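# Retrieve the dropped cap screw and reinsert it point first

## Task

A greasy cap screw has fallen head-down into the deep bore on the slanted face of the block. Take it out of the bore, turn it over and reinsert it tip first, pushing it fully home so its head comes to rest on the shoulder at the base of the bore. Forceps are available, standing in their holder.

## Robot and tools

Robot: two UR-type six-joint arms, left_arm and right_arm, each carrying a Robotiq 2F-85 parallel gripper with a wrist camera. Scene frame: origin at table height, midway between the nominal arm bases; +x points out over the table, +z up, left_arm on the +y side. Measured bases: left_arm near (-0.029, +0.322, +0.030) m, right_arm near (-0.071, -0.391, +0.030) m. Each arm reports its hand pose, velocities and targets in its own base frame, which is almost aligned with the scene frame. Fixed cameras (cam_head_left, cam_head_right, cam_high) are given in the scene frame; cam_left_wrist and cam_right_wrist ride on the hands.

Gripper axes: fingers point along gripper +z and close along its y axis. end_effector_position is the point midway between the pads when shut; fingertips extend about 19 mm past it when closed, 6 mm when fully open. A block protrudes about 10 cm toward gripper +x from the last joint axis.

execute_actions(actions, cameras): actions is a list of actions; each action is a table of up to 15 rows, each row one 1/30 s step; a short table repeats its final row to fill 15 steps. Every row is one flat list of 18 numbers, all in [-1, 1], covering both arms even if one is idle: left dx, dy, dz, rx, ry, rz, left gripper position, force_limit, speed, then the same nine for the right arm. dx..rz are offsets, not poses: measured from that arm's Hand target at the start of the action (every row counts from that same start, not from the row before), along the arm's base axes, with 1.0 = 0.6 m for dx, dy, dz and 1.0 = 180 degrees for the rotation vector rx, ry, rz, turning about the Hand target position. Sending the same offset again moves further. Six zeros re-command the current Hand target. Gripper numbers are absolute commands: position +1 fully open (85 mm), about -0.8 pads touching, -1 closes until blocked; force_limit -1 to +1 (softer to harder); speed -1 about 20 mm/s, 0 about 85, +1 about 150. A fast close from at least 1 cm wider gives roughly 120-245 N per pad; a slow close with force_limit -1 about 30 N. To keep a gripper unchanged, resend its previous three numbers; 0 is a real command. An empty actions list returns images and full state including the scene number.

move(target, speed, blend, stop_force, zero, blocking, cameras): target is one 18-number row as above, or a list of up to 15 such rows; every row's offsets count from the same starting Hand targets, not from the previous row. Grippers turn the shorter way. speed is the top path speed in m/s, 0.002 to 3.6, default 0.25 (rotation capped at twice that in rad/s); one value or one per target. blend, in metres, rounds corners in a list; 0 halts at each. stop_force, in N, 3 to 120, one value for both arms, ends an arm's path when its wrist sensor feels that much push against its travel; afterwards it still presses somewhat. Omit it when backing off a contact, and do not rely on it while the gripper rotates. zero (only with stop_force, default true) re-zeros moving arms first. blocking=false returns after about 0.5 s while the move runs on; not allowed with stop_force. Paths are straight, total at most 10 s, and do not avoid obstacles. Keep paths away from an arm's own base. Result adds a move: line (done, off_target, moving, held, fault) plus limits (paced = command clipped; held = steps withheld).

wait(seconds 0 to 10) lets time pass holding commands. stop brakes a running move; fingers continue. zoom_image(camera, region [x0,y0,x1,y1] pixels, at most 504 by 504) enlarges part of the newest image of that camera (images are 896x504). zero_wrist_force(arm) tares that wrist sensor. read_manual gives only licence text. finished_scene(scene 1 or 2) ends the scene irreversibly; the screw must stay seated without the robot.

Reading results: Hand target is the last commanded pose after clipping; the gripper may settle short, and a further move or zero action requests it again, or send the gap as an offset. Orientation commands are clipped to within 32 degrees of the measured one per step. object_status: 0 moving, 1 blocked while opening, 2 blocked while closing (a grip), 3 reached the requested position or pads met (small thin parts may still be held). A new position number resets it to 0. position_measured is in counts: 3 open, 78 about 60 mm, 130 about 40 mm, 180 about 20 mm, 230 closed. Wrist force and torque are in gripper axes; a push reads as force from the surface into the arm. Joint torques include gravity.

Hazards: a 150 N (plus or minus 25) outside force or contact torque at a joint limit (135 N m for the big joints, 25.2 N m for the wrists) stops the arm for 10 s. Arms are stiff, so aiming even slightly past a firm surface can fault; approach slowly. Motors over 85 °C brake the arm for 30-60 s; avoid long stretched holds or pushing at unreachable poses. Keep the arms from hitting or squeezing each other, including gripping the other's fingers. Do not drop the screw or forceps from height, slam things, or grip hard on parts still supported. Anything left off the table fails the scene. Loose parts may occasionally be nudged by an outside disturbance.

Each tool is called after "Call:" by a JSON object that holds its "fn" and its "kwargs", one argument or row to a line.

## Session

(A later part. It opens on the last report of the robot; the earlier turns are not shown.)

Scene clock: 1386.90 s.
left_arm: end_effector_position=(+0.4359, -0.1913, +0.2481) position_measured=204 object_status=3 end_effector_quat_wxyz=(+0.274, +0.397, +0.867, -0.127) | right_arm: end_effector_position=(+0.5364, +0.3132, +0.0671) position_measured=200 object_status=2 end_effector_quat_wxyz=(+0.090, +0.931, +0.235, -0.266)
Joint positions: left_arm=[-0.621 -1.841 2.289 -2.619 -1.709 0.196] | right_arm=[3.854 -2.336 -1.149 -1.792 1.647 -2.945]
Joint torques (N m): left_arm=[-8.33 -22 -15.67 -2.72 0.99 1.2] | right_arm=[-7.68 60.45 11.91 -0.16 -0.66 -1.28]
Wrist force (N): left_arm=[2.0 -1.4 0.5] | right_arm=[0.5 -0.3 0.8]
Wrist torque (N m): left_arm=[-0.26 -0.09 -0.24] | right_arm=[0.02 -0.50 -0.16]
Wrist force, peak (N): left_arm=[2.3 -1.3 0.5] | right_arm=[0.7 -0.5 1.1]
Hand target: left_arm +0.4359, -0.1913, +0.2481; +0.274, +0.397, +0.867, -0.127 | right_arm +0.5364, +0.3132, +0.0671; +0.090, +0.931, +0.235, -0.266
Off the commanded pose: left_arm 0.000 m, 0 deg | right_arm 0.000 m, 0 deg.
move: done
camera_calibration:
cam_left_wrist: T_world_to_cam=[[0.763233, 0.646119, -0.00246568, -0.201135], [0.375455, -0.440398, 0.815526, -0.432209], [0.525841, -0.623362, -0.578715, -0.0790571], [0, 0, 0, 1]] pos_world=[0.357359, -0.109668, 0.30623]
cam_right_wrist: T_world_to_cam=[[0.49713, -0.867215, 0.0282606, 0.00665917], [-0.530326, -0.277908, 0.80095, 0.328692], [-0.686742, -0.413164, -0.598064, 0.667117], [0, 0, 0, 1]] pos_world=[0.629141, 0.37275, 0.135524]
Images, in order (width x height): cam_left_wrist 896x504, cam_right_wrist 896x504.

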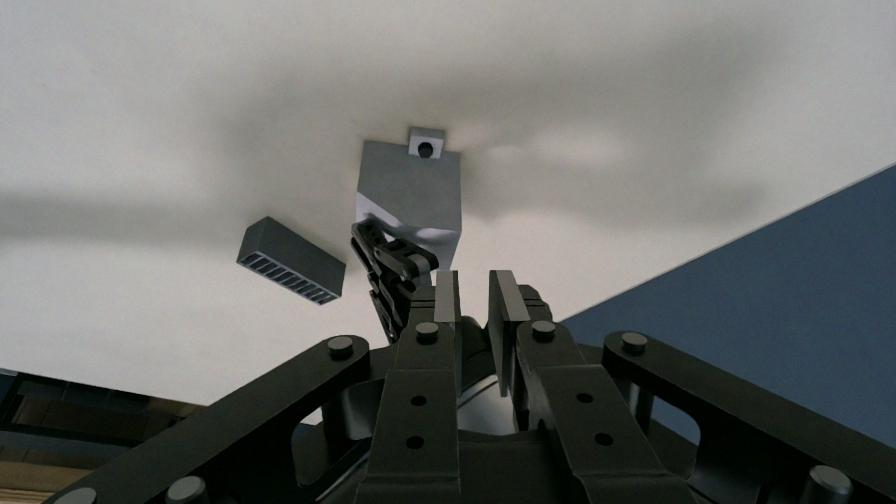

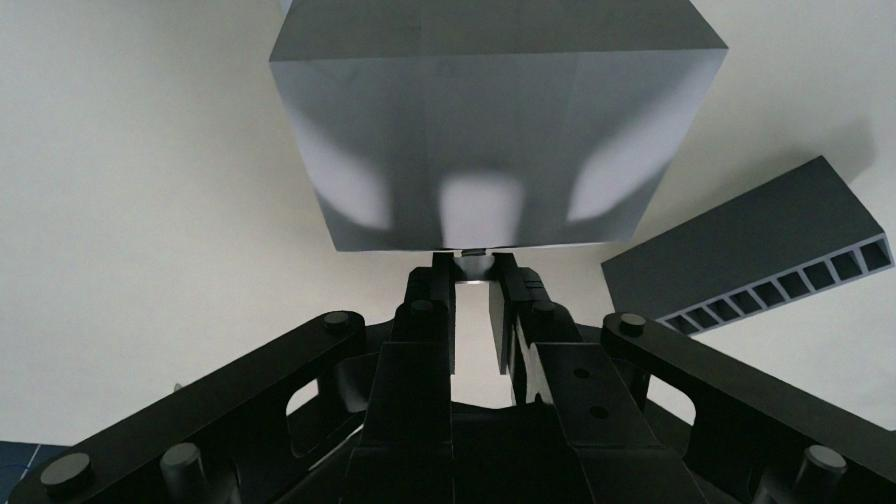

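Call:
{"fn": "move", "kwargs": {
  "target": [0,0,0,0,0,0,-0.6,-1,-1,0.0041,0.0024,-0.0068,0,0,0,-1,-0.6,-1],
  "speed": 0.006,
  "stop_force": 3.5,
  "cameras": ["cam_right_wrist"]
}}

Call:
{"fn": "zoom_image", "kwargs": {
  "camera": "cam_right_wrist",
  "region": [400, 180, 540, 320]
}}

Scene clock: 1391.27 s.
left_arm: end_effector_position=(+0.4359, -0.1913, +0.2481) position_measured=204 object_status=3 end_effector_quat_wxyz=(+0.274, +0.397, +0.867, -0.127) | right_arm: end_effector_position=(+0.5364, +0.3132, +0.0668) position_measured=200 object_status=2 end_effector_quat_wxyz=(+0.090, +0.931, +0.235, -0.266)
Joint positions: left_arm=[-0.621 -1.841 2.289 -2.619 -1.709 0.196] | right_arm=[3.854 -2.337 -1.149 -1.792 1.647 -2.945]
Joint torques (N m): left_arm=[-8.39 -21.71 -15.13 -2.82 0.76 1.15] | right_arm=[3.28 58.73 11.27 0.52 1.33 1.23]
Wrist force (N): left_arm=[1.8 -1.3 0.4] | right_arm=[-2.2 -0.4 -1.1]
Wrist torque (N m): left_arm=[-0.23 -0.05 -0.24] | right_arm=[0.04 -0.40 -0.19]
Wrist force, peak (N): left_arm=[2.2 -1.2 0.7] | right_arm=[-11.5 0.4 -4.3]
Hand target: left_arm +0.4359, -0.1913, +0.2481; +0.274, +0.397, +0.867, -0.127 | right_arm +0.5364, +0.3132, +0.0668; +0.090, +0.931, +0.235, -0.266 (not the last commanded pose)
Off the commanded pose: left_arm 0.000 m, 0 deg | right_arm 0.005 m, 0 deg.
move: contact (right_arm)
camera_calibration:
cam_right_wrist: T_world_to_cam=[[0.497119, -0.867221, 0.0282752, 0.00667509], [-0.530024, -0.277703, 0.801221, 0.32863], [-0.686984, -0.413289, -0.5977, 0.667089], [0, 0, 0, 1]] pos_world=[0.629143, 0.372751, 0.135225]
Images, in order (width x height): cam_right_wrist 896x504.

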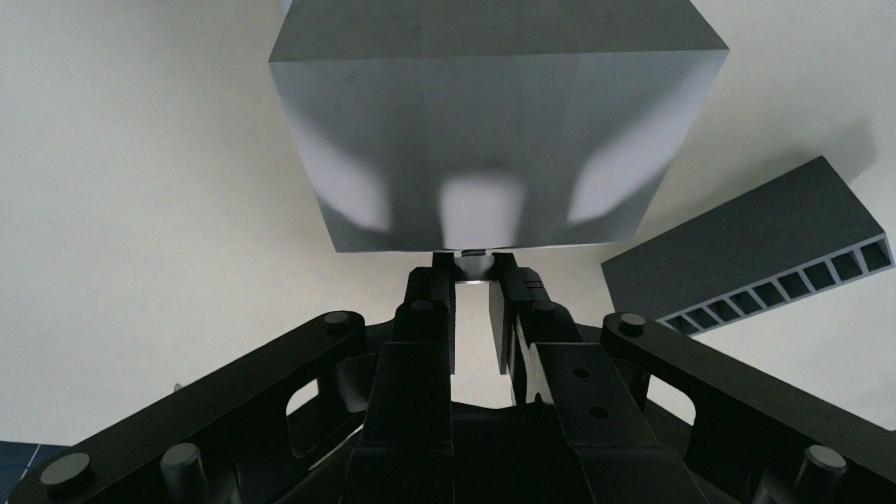

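Scaled by 3.600 from the camera's 896x504 image, which has a finer 1280x720 frame.

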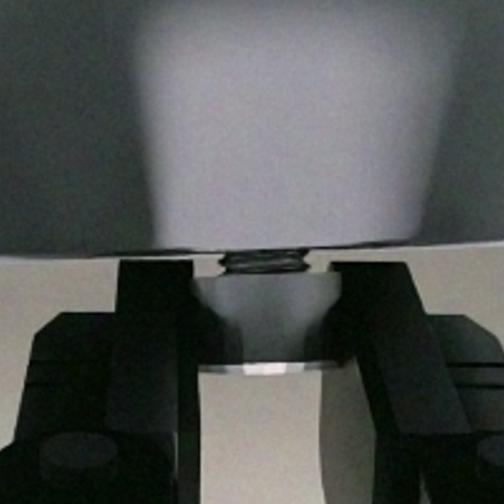

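Call:
{"fn": "move", "kwargs": {
  "target": [0,0,0,0,0,0,-0.6,-1,-1,0,0,0,0,0,0,-0.45,-0.6,1],
  "cameras": ["cam_right_wrist"]
}}

Call:
{"fn": "zoom_image", "kwargs": {
  "camera": "cam_right_wrist",
  "region": [400, 180, 540, 320]
}}

Scene clock: 1397.33 s.
left_arm: end_effector_position=(+0.4359, -0.1913, +0.2481) position_measured=204 object_status=3 end_effector_quat_wxyz=(+0.274, +0.397, +0.867, -0.127) | right_arm: end_effector_position=(+0.5364, +0.3132, +0.0668) position_measured=186 object_status=3 end_effector_quat_wxyz=(+0.090, +0.931, +0.235, -0.266)
Joint positions: left_arm=[-0.621 -1.841 2.289 -2.619 -1.709 0.196] | right_arm=[3.854 -2.336 -1.149 -1.792 1.647 -2.945]
Joint torques (N m): left_arm=[-9.03 -20.9 -16.47 -2.56 0.34 1.19] | right_arm=[3.31 56.46 12.72 1.07 1.35 1.15]
Wrist force (N): left_arm=[1.9 -1.4 0.5] | right_arm=[-5.7 0.4 -1.1]
Wrist torque (N m): left_arm=[-0.25 -0.07 -0.24] | right_arm=[0.02 -0.37 -0.23]
Wrist force, peak (N): left_arm=[2.2 -1.2 0.6] | right_arm=[-7.2 2.1 -1.9]
Hand target: left_arm +0.4359, -0.1913, +0.2481; +0.274, +0.397, +0.867, -0.127 | right_arm +0.5364, +0.3132, +0.0668; +0.090, +0.931, +0.235, -0.266
Off the commanded pose: left_arm 0.000 m, 0 deg | right_arm 0.000 m, 0 deg.
move: done
camera_calibration:
cam_right_wrist: T_world_to_cam=[[0.497119, -0.867221, 0.0282752, 0.00667509], [-0.530024, -0.277703, 0.801221, 0.32863], [-0.686984, -0.413289, -0.5977, 0.667089], [0, 0, 0, 1]] pos_world=[0.629143, 0.372751, 0.135225]
Images, in order (width x height): cam_right_wrist 896x504.

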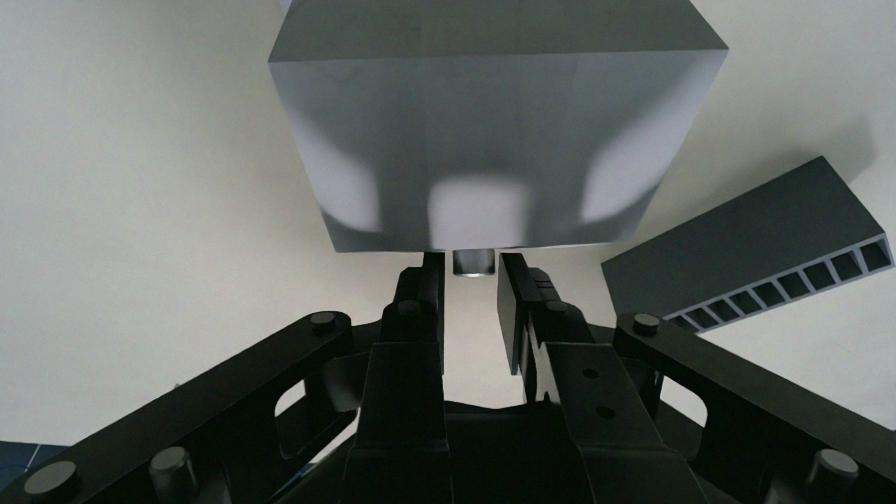

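Scaled by 3.600 from the camera's 896x504 image, which has a finer 1280x720 frame.

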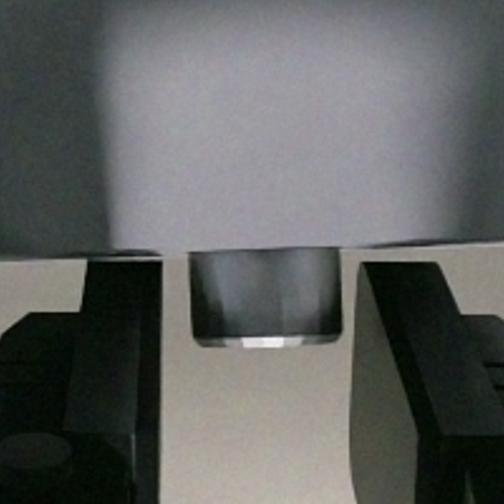

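Call:
{"fn": "move", "kwargs": {
  "target": [0,0,0,0,0,0,-0.6,-1,-1,-0.00205,-0.00122,0.0034,0,0,0,-0.45,-0.6,-1],
  "speed": 0.02
}}

Call:
{"fn": "move", "kwargs": {
  "target": [0,0,0,0,0,0,-0.6,-1,-1,0,0,0,0,0,0,-1,-0.8,-1]
}}

Call:
{"fn": "wait", "kwargs": {
  "seconds": 0.3,
  "cameras": ["cam_right_wrist"]
}}

Call:
{"fn": "zoom_image", "kwargs": {
  "camera": "cam_right_wrist",
  "region": [400, 180, 540, 320]
}}

Scene clock: 1404.43 s.
left_arm: end_effector_position=(+0.4359, -0.1913, +0.2481) position_measured=204 object_status=3 end_effector_quat_wxyz=(+0.274, +0.397, +0.867, -0.127) | right_arm: end_effector_position=(+0.5352, +0.3124, +0.0689) position_measured=186 object_status=3 end_effector_quat_wxyz=(+0.090, +0.931, +0.235, -0.266)
Joint positions: left_arm=[-0.621 -1.841 2.289 -2.619 -1.709 0.196] | right_arm=[3.855 -2.331 -1.153 -1.794 1.647 -2.945]
Joint torques (N m): left_arm=[-8.83 -21.56 -16.05 -2.83 0.03 1.2] | right_arm=[13.8 51.42 16.27 -0.27 2.16 2.53]
Wrist force (N): left_arm=[2.0 -1.3 0.3] | right_arm=[0.2 -0.5 0.6]
Wrist torque (N m): left_arm=[-0.23 -0.09 -0.24] | right_arm=[0.00 -0.47 -0.19]
Wrist force, peak (N): left_arm=[2.1 -1.3 0.6] | right_arm=[-7.2 0.2 -2.0]
Hand target: left_arm +0.4359, -0.1913, +0.2481; +0.274, +0.397, +0.867, -0.127 | right_arm +0.5352, +0.3124, +0.0689; +0.090, +0.931, +0.235, -0.266
Off the commanded pose: left_arm 0.000 m, 0 deg | right_arm 0.000 m, 0 deg.
move: done

Scene clock: 1405.03 s.
left_arm: end_effector_position=(+0.4359, -0.1913, +0.2481) position_measured=204 object_status=3 end_effector_quat_wxyz=(+0.274, +0.397, +0.867, -0.127) | right_arm: end_effector_position=(+0.5352, +0.3124, +0.0689) position_measured=201 object_status=0 end_effector_quat_wxyz=(+0.090, +0.931, +0.235, -0.266)
Joint positions: left_arm=[-0.621 -1.841 2.289 -2.619 -1.709 0.196] | right_arm=[3.855 -2.331 -1.153 -1.794 1.647 -2.945]
Joint torques (N m): left_arm=[-8.05 -22.61 -17.11 -2.74 -0.16 1.37] | right_arm=[13.59 45.87 31.61 1.29 2 2.19]
Wrist force (N): left_arm=[1.9 -1.1 0.3] | right_arm=[-1.3 -0.4 -1.9]
Wrist torque (N m): left_arm=[-0.20 -0.08 -0.24] | right_arm=[0.05 -0.46 -0.20]
Wrist force, peak (N): left_arm=[2.1 -1.2 0.4] | right_arm=[-1.3 -0.4 -1.9]
Hand target: left_arm +0.4359, -0.1913, +0.2481; +0.274, +0.397, +0.867, -0.127 | right_arm +0.5352, +0.3124, +0.0689; +0.090, +0.931, +0.235, -0.266
Off the commanded pose: left_arm 0.000 m, 0 deg | right_arm 0.000 m, 0 deg.
move: done

Scene clock: 1405.33 s.
left_arm: end_effector_position=(+0.4359, -0.1913, +0.2481) position_measured=204 object_status=3 end_effector_quat_wxyz=(+0.274, +0.397, +0.867, -0.127) | right_arm: end_effector_position=(+0.5352, +0.3124, +0.0688) position_measured=201 object_status=2 end_effector_quat_wxyz=(+0.090, +0.931, +0.235, -0.266)
Joint positions: left_arm=[-0.621 -1.841 2.289 -2.619 -1.709 0.196] | right_arm=[3.855 -2.331 -1.153 -1.794 1.647 -2.945]
Joint torques (N m): left_arm=[-9.46 -21.67 -16.94 -2.65 0.1 1.35] | right_arm=[13.59 44.92 38.08 1.81 1.85 2.25]
Wrist force (N): left_arm=[1.9 -1.1 0.6] | right_arm=[-0.4 -0.3 -1.4]
Wrist torque (N m): left_arm=[-0.21 -0.08 -0.24] | right_arm=[0.02 -0.48 -0.19]
Wrist force, peak (N): left_arm=[2.0 -1.3 0.4] | right_arm=[-1.4 -0.8 -1.9]
Hand target: left_arm +0.4359, -0.1913, +0.2481; +0.274, +0.397, +0.867, -0.127 | right_arm +0.5352, +0.3124, +0.0689; +0.090, +0.931, +0.235, -0.266
Tool commands: left_gripper/position=-0.6 left_gripper/force_limit=-1.0 left_gripper/speed=-1.0 right_gripper/position=-1.0 right_gripper/force_limit=-0.8 right_gripper/speed=-1.0
Off the commanded pose: left_arm 0.000 m, 0 deg | right_arm 0.000 m, 0 deg.
wait: 0.30 s; at rest by 0.17 s
camera_calibration:
cam_right_wrist: T_world_to_cam=[[0.497135, -0.867209, 0.0283938, 0.00649119], [-0.530046, -0.27762, 0.801235, 0.326149], [-0.686956, -0.413372, -0.597675, 0.667139], [0, 0, 0, 1]] pos_world=[0.627943, 0.371951, 0.137226]
Images, in order (width x height): cam_right_wrist 896x504.

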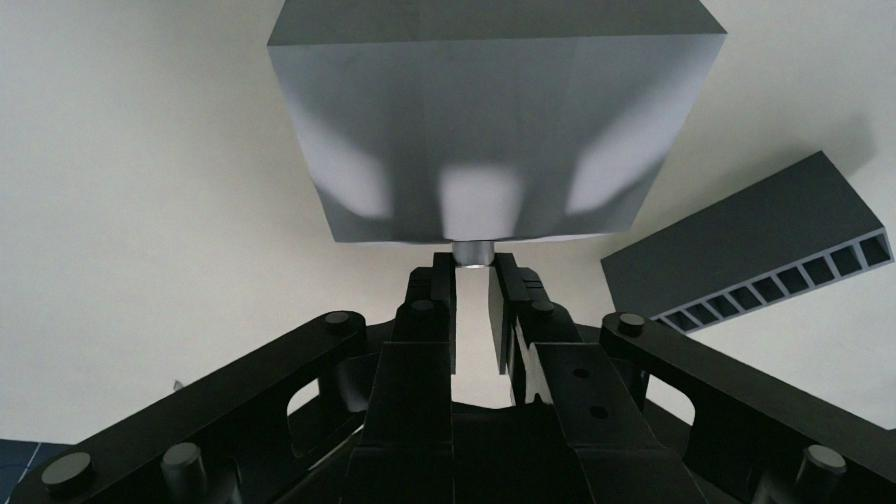

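Scaled by 3.600 from the camera's 896x504 image, which has a finer 1280x720 frame.

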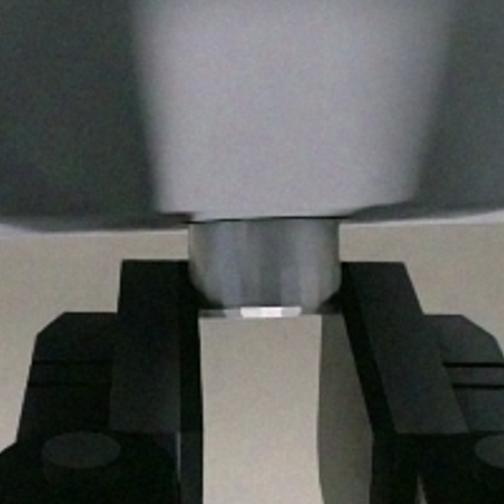

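Call:
{"fn": "move", "kwargs": {
  "target": [0,0,0,0,0,0,-0.6,-1,-1,0.0035,0.0021,0.0035,0,0,0,-1,-0.8,-1],
  "speed": 0.01
}}

Call:
{"fn": "move", "kwargs": {
  "target": [0,0,0,0,0,0,-0.6,-1,-1,0.0017,0.001,-0.0028,0,0,0,-1,-0.8,-1],
  "speed": 0.004,
  "stop_force": 4,
  "cameras": ["cam_right_wrist","cam_left_wrist"]
}}

Call:
{"fn": "zoom_image", "kwargs": {
  "camera": "cam_right_wrist",
  "region": [400, 180, 540, 320]
}}

Scene clock: 1409.17 s.
left_arm: end_effector_position=(+0.4359, -0.1913, +0.2481) position_measured=204 object_status=3 end_effector_quat_wxyz=(+0.274, +0.397, +0.867, -0.127) | right_arm: end_effector_position=(+0.5374, +0.3137, +0.0710) position_measured=201 object_status=2 end_effector_quat_wxyz=(+0.090, +0.931, +0.235, -0.266)
Joint positions: left_arm=[-0.621 -1.841 2.289 -2.619 -1.709 0.196] | right_arm=[3.854 -2.336 -1.139 -1.803 1.647 -2.945]
Joint torques (N m): left_arm=[-7.8 -20.94 -16.72 -2.71 -0.31 1.24] | right_arm=[-13.78 49.77 21.95 1.7 -1.52 -2.36]
Wrist force (N): left_arm=[2.2 -1.2 0.4] | right_arm=[0.7 -0.4 0.8]
Wrist torque (N m): left_arm=[-0.22 -0.12 -0.24] | right_arm=[0.02 -0.55 -0.17]
Wrist force, peak (N): left_arm=[2.2 -1.3 0.5] | right_arm=[-1.5 -0.4 -1.9]
Hand target: left_arm +0.4359, -0.1913, +0.2481; +0.274, +0.397, +0.867, -0.127 | right_arm +0.5373, +0.3137, +0.0710; +0.090, +0.931, +0.235, -0.266
Off the commanded pose: left_arm 0.000 m, 0 deg | right_arm 0.000 m, 0 deg.
move: done

Scene clock: 1410.27 s.
left_arm: end_effector_position=(+0.4359, -0.1913, +0.2481) position_measured=204 object_status=3 end_effector_quat_wxyz=(+0.274, +0.397, +0.867, -0.127) | right_arm: end_effector_position=(+0.5384, +0.3143, +0.0693) position_measured=201 object_status=2 end_effector_quat_wxyz=(+0.090, +0.931, +0.235, -0.266)
Joint positions: left_arm=[-0.621 -1.841 2.289 -2.619 -1.709 0.196] | right_arm=[3.854 -2.34 -1.136 -1.802 1.646 -2.945]
Joint torques (N m): left_arm=[-8.65 -20.92 -15.83 -2.71 -0.59 1.42] | right_arm=[-12.99 54.78 30.42 1.68 -1.37 -2.32]
Wrist force (N): left_arm=[1.8 -1.3 0.2] | right_arm=[0.6 -0.5 0.5]
Wrist torque (N m): left_arm=[-0.23 -0.06 -0.24] | right_arm=[0.01 -0.52 -0.16]
Wrist force, peak (N): left_arm=[2.2 -1.4 0.1] | right_arm=[0.9 -0.6 0.8]
Hand target: left_arm +0.4359, -0.1913, +0.2481; +0.274, +0.397, +0.867, -0.127 | right_arm +0.5383, +0.3143, +0.0693; +0.090, +0.931, +0.235, -0.266
Off the commanded pose: left_arm 0.000 m, 0 deg | right_arm 0.000 m, 0 deg.
move: done
camera_calibration:
cam_left_wrist: T_world_to_cam=[[0.763233, 0.646119, -0.00246568, -0.201135], [0.375455, -0.440398, 0.815526, -0.432209], [0.525841, -0.623362, -0.578715, -0.0790571], [0, 0, 0, 1]] pos_world=[0.357359, -0.109668, 0.30623]
cam_right_wrist: T_world_to_cam=[[0.497151, -0.867202, 0.0283034, 0.00658537], [-0.530116, -0.277758, 0.801142, 0.328108], [-0.68689, -0.413293, -0.597805, 0.670239], [0, 0, 0, 1]] pos_world=[0.631042, 0.373851, 0.137625]
Images, in order (width x height): cam_left_wrist 896x504, cam_right_wrist 896x504.

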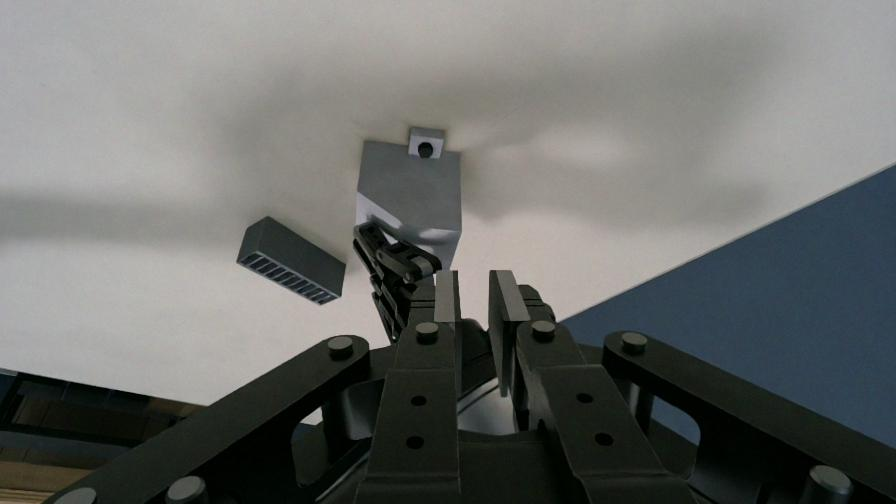

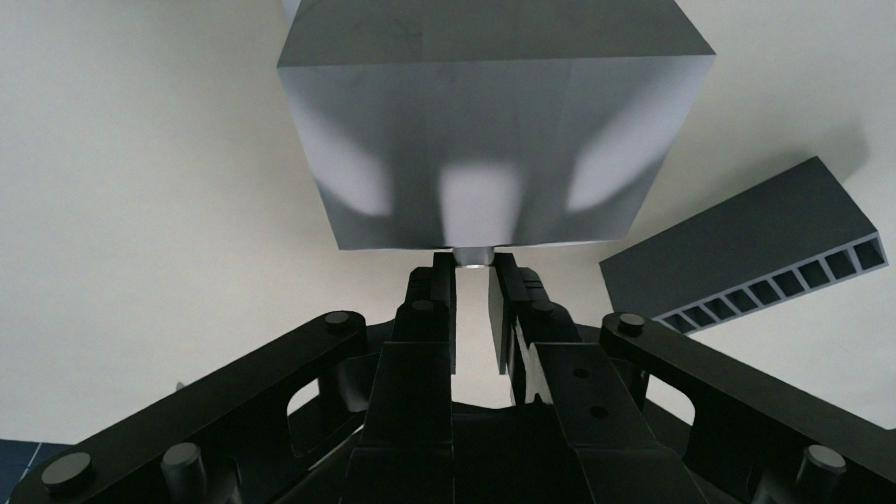

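Scaled by 3.600 from the camera's 896x504 image, which has a finer 1280x720 frame.

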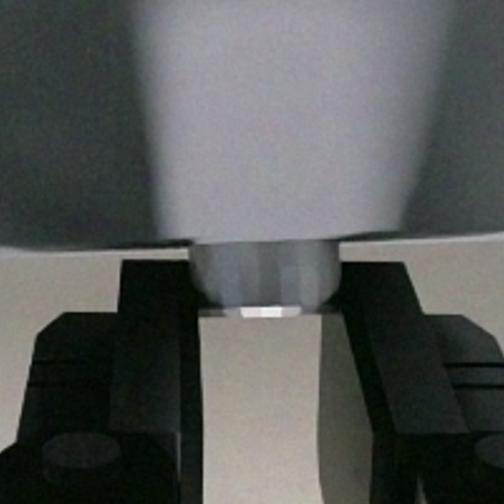

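Call:
{"fn": "move", "kwargs": {
  "target": [0,0,0,0,0,0,-0.6,-1,-1,0,0,0,0,0,0,-0.4,-0.8,-0.3],
  "cameras": ["cam_right_wrist"]
}}

Call:
{"fn": "zoom_image", "kwargs": {
  "camera": "cam_right_wrist",
  "region": [400, 180, 540, 320]
}}

Scene clock: 1414.47 s.
left_arm: end_effector_position=(+0.4359, -0.1913, +0.2481) position_measured=204 object_status=3 end_effector_quat_wxyz=(+0.274, +0.397, +0.867, -0.127) | right_arm: end_effector_position=(+0.5383, +0.3143, +0.0693) position_measured=179 object_status=0 end_effector_quat_wxyz=(+0.090, +0.931, +0.235, -0.266)
Joint positions: left_arm=[-0.621 -1.841 2.289 -2.619 -1.709 0.196] | right_arm=[3.854 -2.34 -1.136 -1.802 1.646 -2.945]
Joint torques (N m): left_arm=[-7.81 -20.87 -16.35 -2.88 -0.73 1.38] | right_arm=[-7.67 57.9 12.03 0.11 -0.52 -0.92]
Wrist force (N): left_arm=[1.9 -1.2 0.4] | right_arm=[0.5 -0.5 0.6]
Wrist torque (N m): left_arm=[-0.22 -0.08 -0.24] | right_arm=[0.01 -0.53 -0.16]
Wrist force, peak (N): left_arm=[2.2 -1.2 0.4] | right_arm=[0.9 -0.3 0.9]
Hand target: left_arm +0.4359, -0.1913, +0.2481; +0.274, +0.397, +0.867, -0.127 | right_arm +0.5383, +0.3143, +0.0693; +0.090, +0.931, +0.235, -0.266
Off the commanded pose: left_arm 0.000 m, 0 deg | right_arm 0.000 m, 0 deg.
move: done
camera_calibration:
cam_right_wrist: T_world_to_cam=[[0.497119, -0.867221, 0.0282752, 0.00661665], [-0.530024, -0.277703, 0.801221, 0.328019], [-0.686984, -0.413289, -0.5977, 0.670283], [0, 0, 0, 1]] pos_world=[0.631043, 0.373851, 0.137625]
Images, in order (width x height): cam_right_wrist 896x504.

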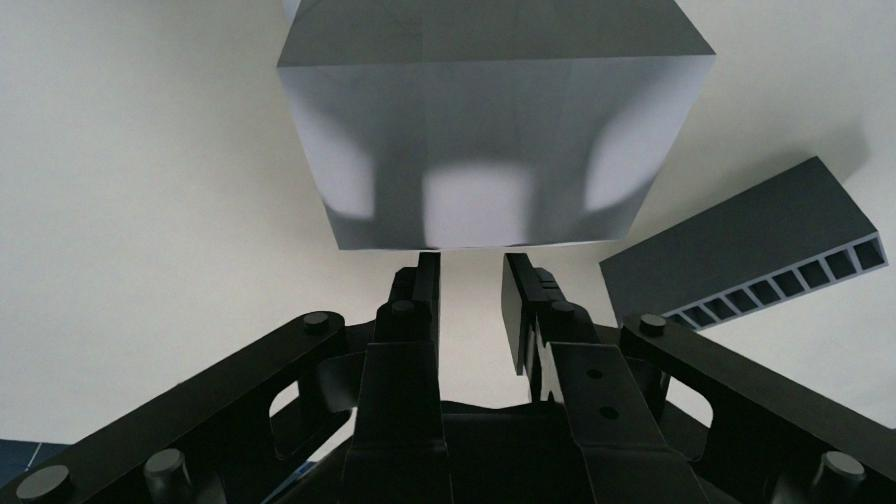

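Scaled by 3.600 from the camera's 896x504 image, which has a finer 1280x720 frame.

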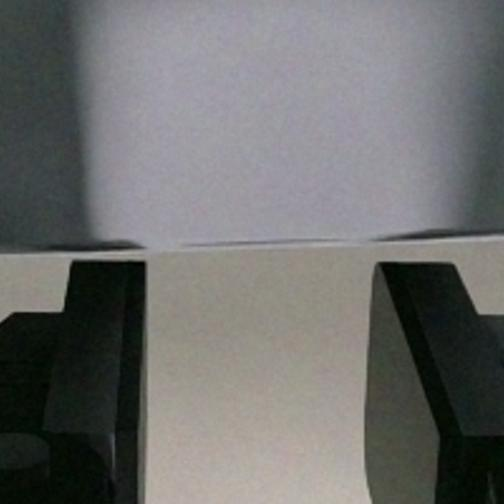

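Call:
{"fn": "move", "kwargs": {
  "target": [0,0,0,0,0,0,-0.6,-1,-1,-0.074,-0.044,0.123,0,0,0,-0.4,-0.8,-0.3],
  "speed": 0.12
}}

Call:
{"fn": "move", "kwargs": {
  "target": [0,0,0,0,0,0,-0.6,-1,-1,0,0,0.03,0.1216,-0.2088,0,-0.4,-0.8,-0.3],
  "speed": 0.35
}}

Call:
{"fn": "move", "kwargs": {
  "target": [0,0,0,0,0,0,-0.6,-1,-1,-0.03,-0.02,-0.08,0.1216,-0.2088,0,-0.4,-0.8,-0.3],
  "speed": 0.35,
  "cameras": ["cam_right_wrist"]
}}

Scene clock: 1424.93 s.
left_arm: end_effector_position=(+0.4359, -0.1913, +0.2481) position_measured=204 object_status=3 end_effector_quat_wxyz=(+0.274, +0.397, +0.867, -0.127) | right_arm: end_effector_position=(+0.4938, +0.2880, +0.1430) position_measured=179 object_status=3 end_effector_quat_wxyz=(+0.090, +0.931, +0.235, -0.267)
Joint positions: left_arm=[-0.621 -1.841 2.289 -2.619 -1.709 0.196] | right_arm=[3.867 -2.157 -1.252 -1.868 1.653 -2.934]
Joint torques (N m): left_arm=[-8.46 -20.31 -16.53 -2.8 -1 1.41] | right_arm=[-5.08 49.66 41.49 1.97 -0.18 -0.86]
Wrist force (N): left_arm=[1.8 -1.2 0.6] | right_arm=[0.7 -0.2 0.5]
Wrist torque (N m): left_arm=[-0.22 -0.06 -0.24] | right_arm=[0.04 -0.55 -0.26]
Wrist force, peak (N): left_arm=[2.1 -1.4 0.4] | right_arm=[2.8 -0.6 1.3]
Hand target: left_arm +0.4359, -0.1913, +0.2481; +0.274, +0.397, +0.867, -0.127 | right_arm +0.4939, +0.2879, +0.1431; +0.090, +0.931, +0.235, -0.266
Off the commanded pose: left_arm 0.000 m, 0 deg | right_arm 0.000 m, 0 deg.
move: done

Scene clock: 1426.57 s.
left_arm: end_effector_position=(+0.4359, -0.1913, +0.2481) position_measured=204 object_status=3 end_effector_quat_wxyz=(+0.274, +0.397, +0.867, -0.127) | right_arm: end_effector_position=(+0.4939, +0.2880, +0.1611) position_measured=179 object_status=3 end_effector_quat_wxyz=(-0.015, +0.966, +0.239, +0.094)
Joint positions: left_arm=[-0.621 -1.841 2.289 -2.619 -1.709 0.196] | right_arm=[3.939 -1.72 -1.918 -0.898 1.497 -2.836]
Joint torques (N m): left_arm=[-7.9 -20.51 -17.46 -2.62 -1.19 1.19] | right_arm=[-14.19 31.34 19.95 4.69 0.72 -2.47]
Wrist force (N): left_arm=[1.8 -1.2 0.4] | right_arm=[0.0 0.1 -0.1]
Wrist torque (N m): left_arm=[-0.21 -0.06 -0.24] | right_arm=[0.06 -0.35 -0.14]
Wrist force, peak (N): left_arm=[2.1 -1.4 0.5] | right_arm=[2.0 -0.1 1.0]
Hand target: left_arm +0.4359, -0.1913, +0.2481; +0.274, +0.397, +0.867, -0.127 | right_arm +0.4939, +0.2879, +0.1611; -0.015, +0.966, +0.239, +0.094
Off the commanded pose: left_arm 0.000 m, 0 deg | right_arm 0.000 m, 0 deg.
move: done

Scene clock: 1428.23 s.
left_arm: end_effector_position=(+0.4359, -0.1913, +0.2481) position_measured=204 object_status=3 end_effector_quat_wxyz=(+0.274, +0.397, +0.867, -0.127) | right_arm: end_effector_position=(+0.4759, +0.2760, +0.1131) position_measured=179 object_status=3 end_effector_quat_wxyz=(-0.118, +0.865, +0.209, +0.441)
Joint positions: left_arm=[-0.621 -1.841 2.289 -2.619 -1.709 0.196] | right_arm=[4.085 -1.919 -2.516 0.623 1.213 -2.847]
Joint torques (N m): left_arm=[-7.25 -20.5 -16.05 -2.68 -1.63 1.29] | right_arm=[-14.18 14.72 20.58 4.92 -0.89 2.5]
Wrist force (N): left_arm=[2.0 -1.1 0.5] | right_arm=[-0.9 -0.4 0.1]
Wrist torque (N m): left_arm=[-0.20 -0.09 -0.24] | right_arm=[-0.07 0.03 -0.10]
Wrist force, peak (N): left_arm=[2.2 -1.2 0.3] | right_arm=[-2.4 -0.4 -0.5]
Hand target: left_arm +0.4359, -0.1913, +0.2481; +0.274, +0.397, +0.867, -0.127 | right_arm +0.4759, +0.2759, +0.1131; -0.118, +0.865, +0.209, +0.441
Off the commanded pose: left_arm 0.000 m, 0 deg | right_arm 0.000 m, 0 deg.
move: done
camera_calibration:
cam_right_wrist: T_world_to_cam=[[0.478465, -0.87809, -0.0054427, 0.0189082], [-0.731963, -0.395402, -0.554876, 0.531187], [0.485079, 0.269473, -0.831915, -0.081904], [0, 0, 0, 1]] pos_world=[0.419492, 0.248706, 0.226709]
Images, in order (width x height): cam_right_wrist 896x504.

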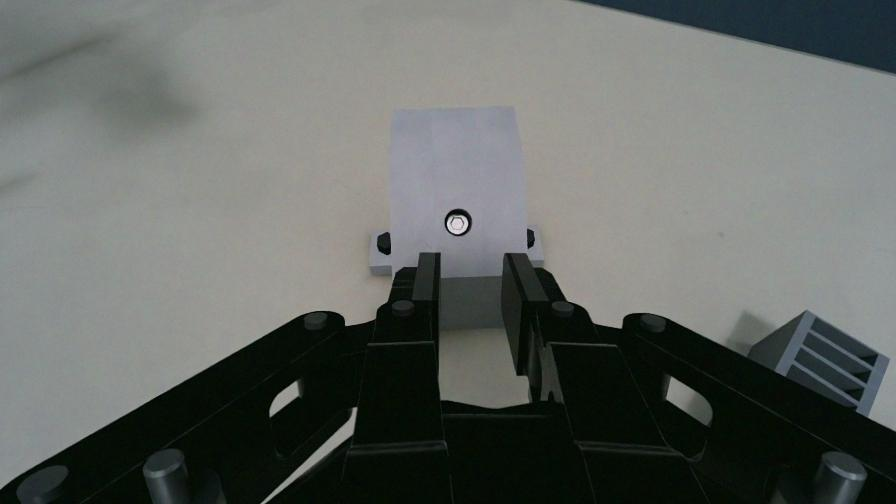

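Call:
{"fn": "zoom_image", "kwargs": {
  "camera": "cam_right_wrist",
  "region": [428, 193, 488, 253]
}}

Scaled by 8.400 from the camera's 896x504 image, which has a finer 1280x720 frame.

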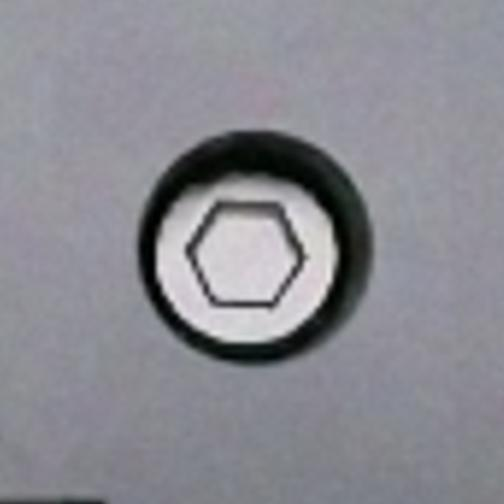

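Call:
{"fn": "wait", "kwargs": {
  "seconds": 0.1,
  "cameras": ["cam_high","cam_head_left"]
}}

Call:
{"fn": "zoom_image", "kwargs": {
  "camera": "cam_high",
  "region": [500, 110, 620, 230]
}}

Call:
{"fn": "zoom_image", "kwargs": {
  "camera": "cam_head_left",
  "region": [430, 260, 530, 360]
}}

Scene clock: 1443.70 s.
left_arm: end_effector_position=(+0.4359, -0.1913, +0.2481) position_measured=204 object_status=3 end_effector_quat_wxyz=(+0.274, +0.397, +0.867, -0.127) | right_arm: end_effector_position=(+0.4759, +0.2759, +0.1131) position_measured=179 object_status=3 end_effector_quat_wxyz=(-0.118, +0.865, +0.209, +0.441)
Joint positions: left_arm=[-0.621 -1.841 2.289 -2.619 -1.709 0.196] | right_arm=[4.085 -1.919 -2.516 0.623 1.213 -2.847]
Joint torques (N m): left_arm=[-8.44 -19.94 -17.39 -2.63 -1.33 0.99] | right_arm=[-14.06 15.07 9.39 2.15 -2.24 2.3]
Wrist force (N): left_arm=[2.1 -1.3 0.3] | right_arm=[-0.7 -0.7 -0.1]
Wrist torque (N m): left_arm=[-0.23 -0.11 -0.25] | right_arm=[-0.09 0.00 -0.10]
Wrist force, peak (N): left_arm=[2.1 -1.3 0.6] | right_arm=[-1.2 -0.7 -0.2]
Hand target: left_arm +0.4359, -0.1913, +0.2481; +0.274, +0.397, +0.867, -0.127 | right_arm +0.4759, +0.2759, +0.1131; -0.118, +0.865, +0.209, +0.441
Tool commands: left_gripper/position=-0.6 left_gripper/force_limit=-1.0 left_gripper/speed=-1.0 right_gripper/position=-0.4 right_gripper/force_limit=-0.8 right_gripper/speed=-0.3
Off the commanded pose: left_arm 0.000 m, 0 deg | right_arm 0.000 m, 0 deg.
wait: 0.10 s; at rest from the start
Images, in order (width x height): cam_head_left 896x504, cam_high 896x504.

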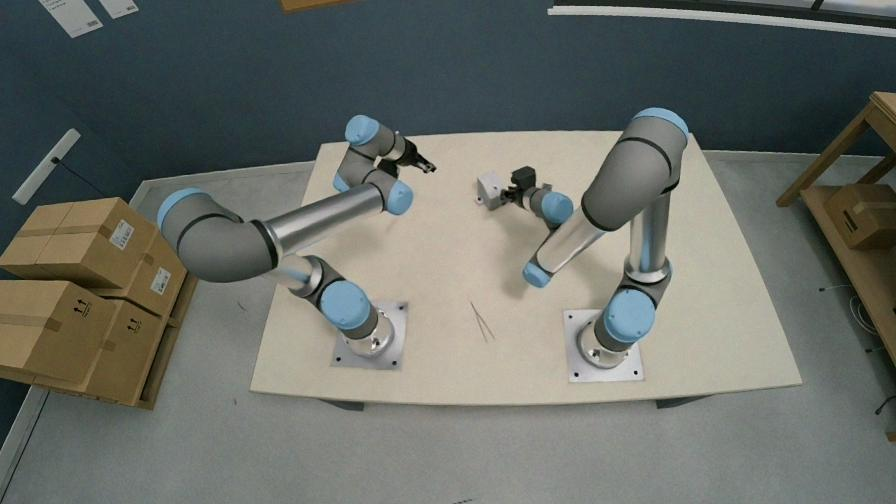

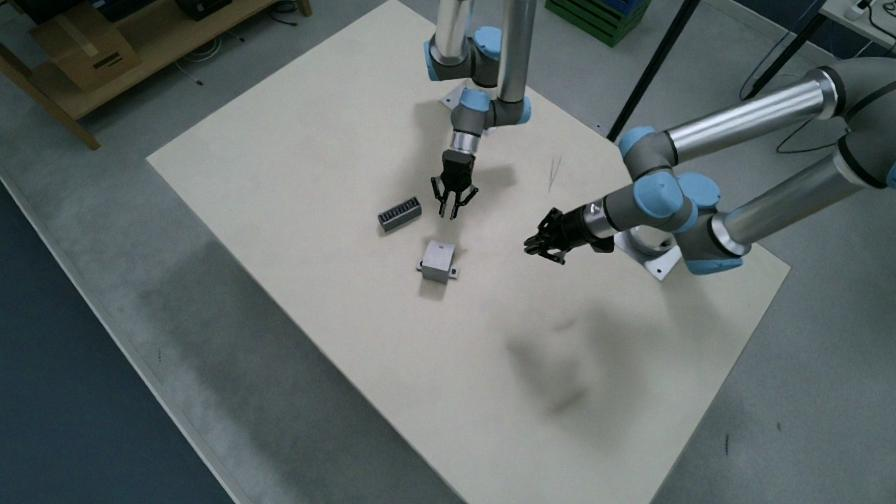

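Scaled by 4.200 from the camera's 896x504 image, which has a finer 1280x720 frame.

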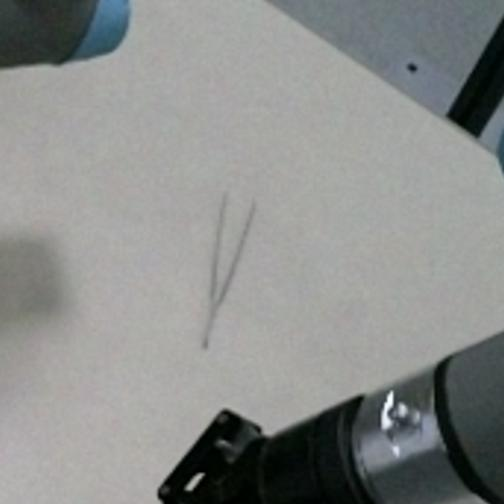

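Scaled by 5.040 from the camera's 896x504 image, which has a finer 1280x720 frame.

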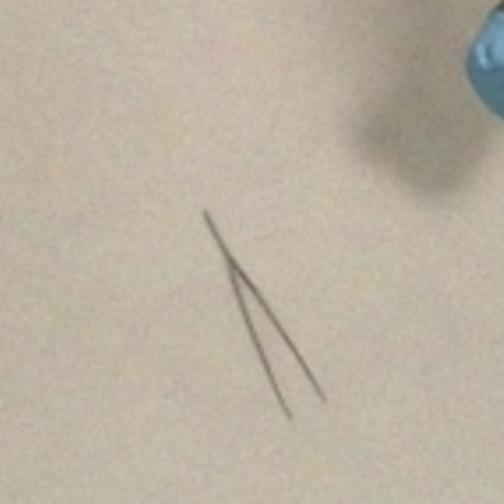

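Call:
{"fn": "move", "kwargs": {
  "target": [0,0,0,0,0,0,-0.6,-1,-1,-0.21,0.09,0.312,-0.1515,0.2597,0.0176,-0.4,-0.8,-0.3],
  "speed": 0.25
}}

Call:
{"fn": "move", "kwargs": {
  "target": [0,0,0,0,0,0,-0.6,-1,-1,-0.15,0.06,0,0,0,-0.511,0.2,-0.8,-0.3],
  "speed": 0.4
}}

Call:
{"fn": "move", "kwargs": {
  "target": [0,0,0,0,0,0,-0.6,-1,-1,-0.15,0,0,0,0,-0.511,0.2,-0.8,-0.3],
  "speed": 0.4,
  "cameras": ["cam_right_wrist","cam_high"]
}}

Scene clock: 1477.43 s.
left_arm: end_effector_position=(+0.4359, -0.1913, +0.2481) position_measured=204 object_status=3 end_effector_quat_wxyz=(+0.274, +0.397, +0.867, -0.127) | right_arm: end_effector_position=(+0.3499, +0.3299, +0.3001) position_measured=179 object_status=3 end_effector_quat_wxyz=(+0.000, +0.964, +0.264, +0.002)
Joint positions: left_arm=[-0.621 -1.841 2.289 -2.619 -1.709 0.196] | right_arm=[4.18 -1.5 -1.717 -1.491 1.568 -2.638]
Joint torques (N m): left_arm=[-8.7 -20.59 -16.26 -2.81 -1.74 1.07] | right_arm=[-11.63 21.88 41.85 0.67 0.85 -2.34]
Wrist force (N): left_arm=[2.1 -1.1 0.3] | right_arm=[0.0 0.3 0.1]
Wrist torque (N m): left_arm=[-0.21 -0.11 -0.24] | right_arm=[0.11 -0.39 -0.09]
Wrist force, peak (N): left_arm=[2.1 -1.3 0.4] | right_arm=[-2.9 0.3 1.2]
Hand target: left_arm +0.4359, -0.1913, +0.2481; +0.274, +0.397, +0.867, -0.127 | right_arm +0.3499, +0.3299, +0.3003; -0.001, +0.964, +0.264, +0.002
Off the commanded pose: left_arm 0.000 m, 0 deg | right_arm 0.000 m, 0 deg.
move: done

Scene clock: 1480.00 s.
left_arm: end_effector_position=(+0.4359, -0.1913, +0.2481) position_measured=204 object_status=3 end_effector_quat_wxyz=(+0.274, +0.397, +0.867, -0.127) | right_arm: end_effector_position=(+0.2599, +0.3659, +0.3003) position_measured=104 object_status=3 end_effector_quat_wxyz=(+0.001, +0.860, -0.510, +0.002) end_effector_velocity=(+0.001, +0.000, +0.000) end_effector_angular_velocity=(+0.001, -0.001, -0.007)
Joint positions: left_arm=[-0.621 -1.841 2.289 -2.619 -1.709 0.196] | right_arm=[4.398 -1.424 -1.782 -1.509 1.568 -0.815]
Joint velocities: left_arm=[within noise] | right_arm=[-0.002 0 0.001 0 0 0.005]
Joint torques (N m): left_arm=[-6.55 -21.64 -17.82 -2.89 -1.74 1.39] | right_arm=[-13.69 13.79 28.42 1.65 -0.12 2.46]
Wrist force (N): left_arm=[2.0 -1.2 0.4] | right_arm=[-0.1 0.0 0.2]
Wrist torque (N m): left_arm=[-0.22 -0.09 -0.24] | right_arm=[0.06 -0.37 -0.11]
Wrist force, peak (N): left_arm=[2.2 -1.4 0.5] | right_arm=[-0.3 0.5 0.0]
Hand target: left_arm +0.4359, -0.1913, +0.2481; +0.274, +0.397, +0.867, -0.127 | right_arm +0.2599, +0.3659, +0.3003; +0.001, +0.860, -0.510, +0.002
Off the commanded pose: left_arm 0.000 m, 0 deg | right_arm 0.000 m, 0 deg.
move: done

Scene clock: 1482.60 s.
left_arm: end_effector_position=(+0.4359, -0.1913, +0.2481) position_measured=204 object_status=3 end_effector_quat_wxyz=(+0.274, +0.397, +0.867, -0.127) | right_arm: end_effector_position=(+0.1699, +0.3658, +0.3002) position_measured=104 object_status=3 end_effector_quat_wxyz=(-0.002, -0.231, +0.973, -0.001) end_effector_velocity=(+0.001, +0.000, +0.001) end_effector_angular_velocity=(+0.002, +0.000, -0.007)
Joint positions: left_arm=[-0.621 -1.841 2.289 -2.619 -1.709 0.196] | right_arm=[4.612 -1.309 -1.872 -1.533 1.575 1.005]
Joint velocities: left_arm=[within noise] | right_arm=[-0.002 0 0.001 0.001 0 0.005]
Joint torques (N m): left_arm=[-7.67 -21.75 -16.9 -2.8 -1.75 1.19] | right_arm=[-13.36 3.65 41.39 2.06 0.78 2.65]
Wrist force (N): left_arm=[1.8 -1.1 0.6] | right_arm=[-0.2 -0.1 0.3]
Wrist torque (N m): left_arm=[-0.20 -0.06 -0.24] | right_arm=[0.07 -0.35 -0.14]
Wrist force, peak (N): left_arm=[2.3 -1.3 0.4] | right_arm=[0.5 -0.4 0.0]
Hand target: left_arm +0.4359, -0.1913, +0.2481; +0.274, +0.397, +0.867, -0.127 | right_arm +0.1699, +0.3659, +0.3003; -0.002, -0.231, +0.973, +0.000
Off the commanded pose: left_arm 0.000 m, 0 deg | right_arm 0.000 m, 0 deg.
move: done
camera_calibration:
cam_right_wrist: T_world_to_cam=[[-0.466465, 0.884532, -0.00374966, -0.239576], [0.828387, 0.438335, 0.348766, -0.394924], [0.310138, 0.159581, -0.937202, 0.299505], [0, 0, 0, 1]] pos_world=[0.122508, 0.337227, 0.417534]
Images, in order (width x height): cam_high 896x504, cam_right_wrist 896x504.

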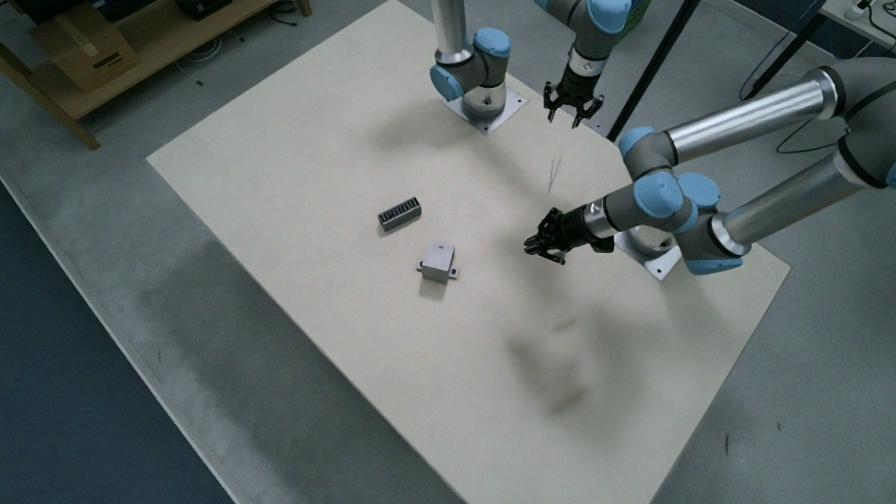

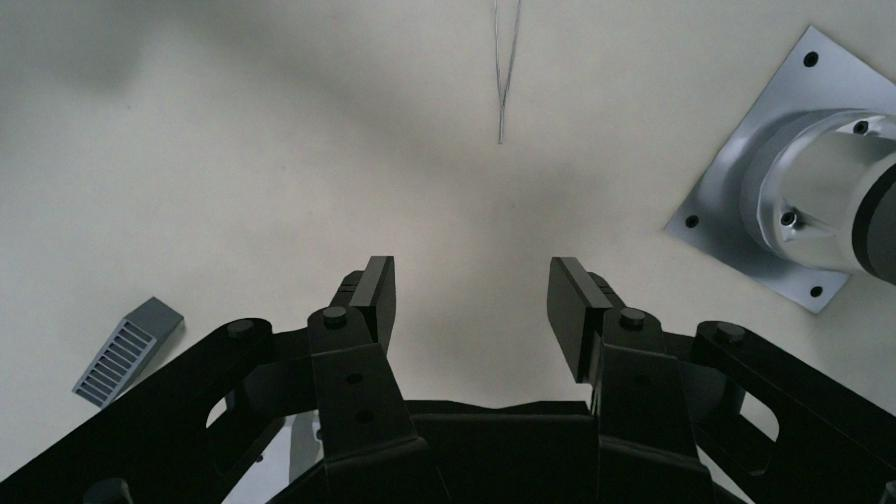

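Call:
{"fn": "move", "kwargs": {
  "target": [0,0,0,0,0,0,-0.6,-1,-1,-0.1207,0.0308,-0.4,-0.05,0.099,0,-0.4,-0.8,-0.3],
  "speed": 0.15,
  "cameras": ["cam_right_wrist"]
}}

Scene clock: 1493.10 s.
left_arm: end_effector_position=(+0.4359, -0.1913, +0.2481) position_measured=204 object_status=3 end_effector_quat_wxyz=(+0.274, +0.397, +0.867, -0.127) | right_arm: end_effector_position=(+0.0975, +0.3843, +0.0603) position_measured=179 object_status=3 end_effector_quat_wxyz=(-0.171, -0.227, +0.958, -0.041)
Joint positions: left_arm=[-0.621 -1.841 2.289 -2.619 -1.709 0.196] | right_arm=[4.612 -1.693 -2.186 -1.03 1.866 0.976]
Joint torques (N m): left_arm=[-7.21 -21.7 -16.79 -2.71 -1.41 1.18] | right_arm=[9.9 14.96 36.77 3.13 0.62 2.6]
Wrist force (N): left_arm=[2.0 -1.1 0.5] | right_arm=[-0.1 0.0 -0.2]
Wrist torque (N m): left_arm=[-0.20 -0.10 -0.24] | right_arm=[0.05 -0.29 -0.08]
Wrist force, peak (N): left_arm=[2.2 -1.2 0.4] | right_arm=[-0.9 0.0 1.9]
Hand target: left_arm +0.4359, -0.1913, +0.2481; +0.274, +0.397, +0.867, -0.127 | right_arm +0.0975, +0.3844, +0.0603; -0.171, -0.227, +0.958, -0.041
Off the commanded pose: left_arm 0.000 m, 0 deg | right_arm 0.000 m, 0 deg.
move: done
camera_calibration:
cam_right_wrist: T_world_to_cam=[[-0.466321, 0.884612, 0.00234807, -0.291008], [0.884596, 0.466292, 0.00780365, -0.255012], [0.00580832, 0.0057161, -0.999967, 0.186665], [0, 0, 0, 1]] pos_world=[0.0887958, 0.375272, 0.189332]
Images, in order (width x height): cam_right_wrist 896x504.

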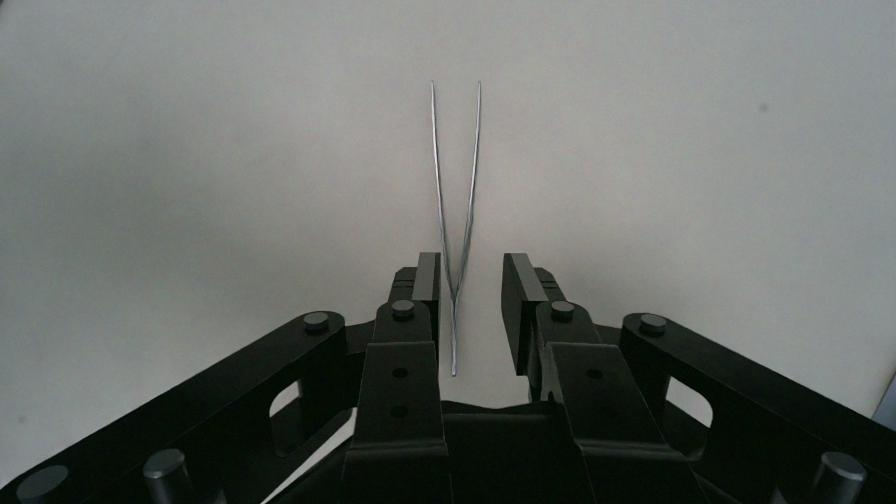

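Call:
{"fn": "move", "kwargs": {
  "target": [0,0,0,0,0,0,-0.6,-1,-1,0.0023,-0.0043,-0.095,0,0,0,-0.4,-0.8,-0.3],
  "speed": 0.08
}}

Call:
{"fn": "move", "kwargs": {
  "target": [0,0,0,0,0,0,-0.6,-1,-1,0,0,-0.03,0,0,0,-0.4,-0.8,-0.3],
  "speed": 0.01,
  "stop_force": 4,
  "cameras": ["cam_right_wrist"]
}}

Scene clock: 1503.87 s.
left_arm: end_effector_position=(+0.4359, -0.1913, +0.2481) position_measured=204 object_status=3 end_effector_quat_wxyz=(+0.274, +0.397, +0.867, -0.127) | right_arm: end_effector_position=(+0.0989, +0.3817, +0.0033) position_measured=179 object_status=3 end_effector_quat_wxyz=(-0.171, -0.227, +0.958, -0.041)
Joint positions: left_arm=[-0.621 -1.841 2.289 -2.619 -1.709 0.196] | right_arm=[4.608 -1.812 -2.246 -0.851 1.866 0.972]
Joint torques (N m): left_arm=[-7.05 -21.76 -15.95 -2.88 -1.6 1.16] | right_arm=[-7.78 23.93 33.31 2.61 -0.27 -0.23]
Wrist force (N): left_arm=[1.9 -1.3 0.5] | right_arm=[-0.5 -0.2 -0.2]
Wrist torque (N m): left_arm=[-0.23 -0.08 -0.24] | right_arm=[0.01 -0.23 -0.06]
Wrist force, peak (N): left_arm=[2.2 -1.5 0.5] | right_arm=[-1.1 -0.3 1.0]
Hand target: left_arm +0.4359, -0.1913, +0.2481; +0.274, +0.397, +0.867, -0.127 | right_arm +0.0989, +0.3818, +0.0033; -0.171, -0.227, +0.958, -0.041
Off the commanded pose: left_arm 0.000 m, 0 deg | right_arm 0.000 m, 0 deg.
move: done

Scene clock: 1506.43 s.
left_arm: end_effector_position=(+0.4359, -0.1913, +0.2481) position_measured=204 object_status=3 end_effector_quat_wxyz=(+0.274, +0.397, +0.867, -0.127) | right_arm: end_effector_position=(+0.0989, +0.3818, -0.0101) position_measured=179 object_status=3 end_effector_quat_wxyz=(-0.171, -0.227, +0.958, -0.041)
Joint positions: left_arm=[-0.621 -1.841 2.289 -2.619 -1.709 0.196] | right_arm=[4.608 -1.845 -2.256 -0.808 1.866 0.972]
Joint torques (N m): left_arm=[-8.45 -22.33 -18.25 -2.79 -1.55 1.59] | right_arm=[6.23 32.42 30.87 0.57 -1.51 1.87]
Wrist force (N): left_arm=[1.8 -1.2 0.4] | right_arm=[3.3 0.7 -5.2]
Wrist torque (N m): left_arm=[-0.22 -0.06 -0.24] | right_arm=[0.06 -0.44 -0.06]
Wrist force, peak (N): left_arm=[2.2 -1.4 0.6] | right_arm=[13.5 -7.5 -30.9]
Hand target: left_arm +0.4359, -0.1913, +0.2481; +0.274, +0.397, +0.867, -0.127 | right_arm +0.0989, +0.3818, -0.0101; -0.171, -0.227, +0.958, -0.041 (not the last commanded pose)
Off the commanded pose: left_arm 0.000 m, 0 deg | right_arm 0.005 m, 0 deg.
move: contact (right_arm)
camera_calibration:
cam_right_wrist: T_world_to_cam=[[-0.466243, 0.884653, 0.00252559, -0.287932], [0.884637, 0.466213, 0.0078968, -0.254475], [0.00580847, 0.00591606, -0.999966, 0.1163], [0, 0, 0, 1]] pos_world=[0.0901963, 0.372672, 0.119033]
Images, in order (width x height): cam_right_wrist 896x504.

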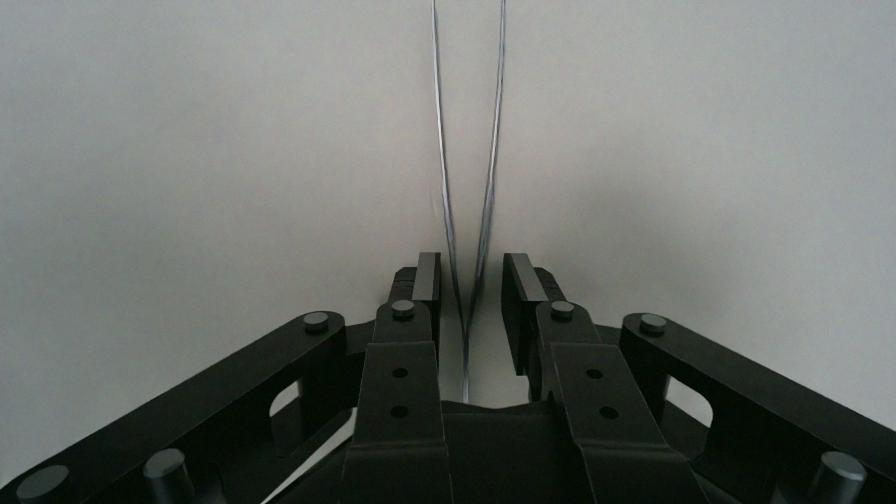

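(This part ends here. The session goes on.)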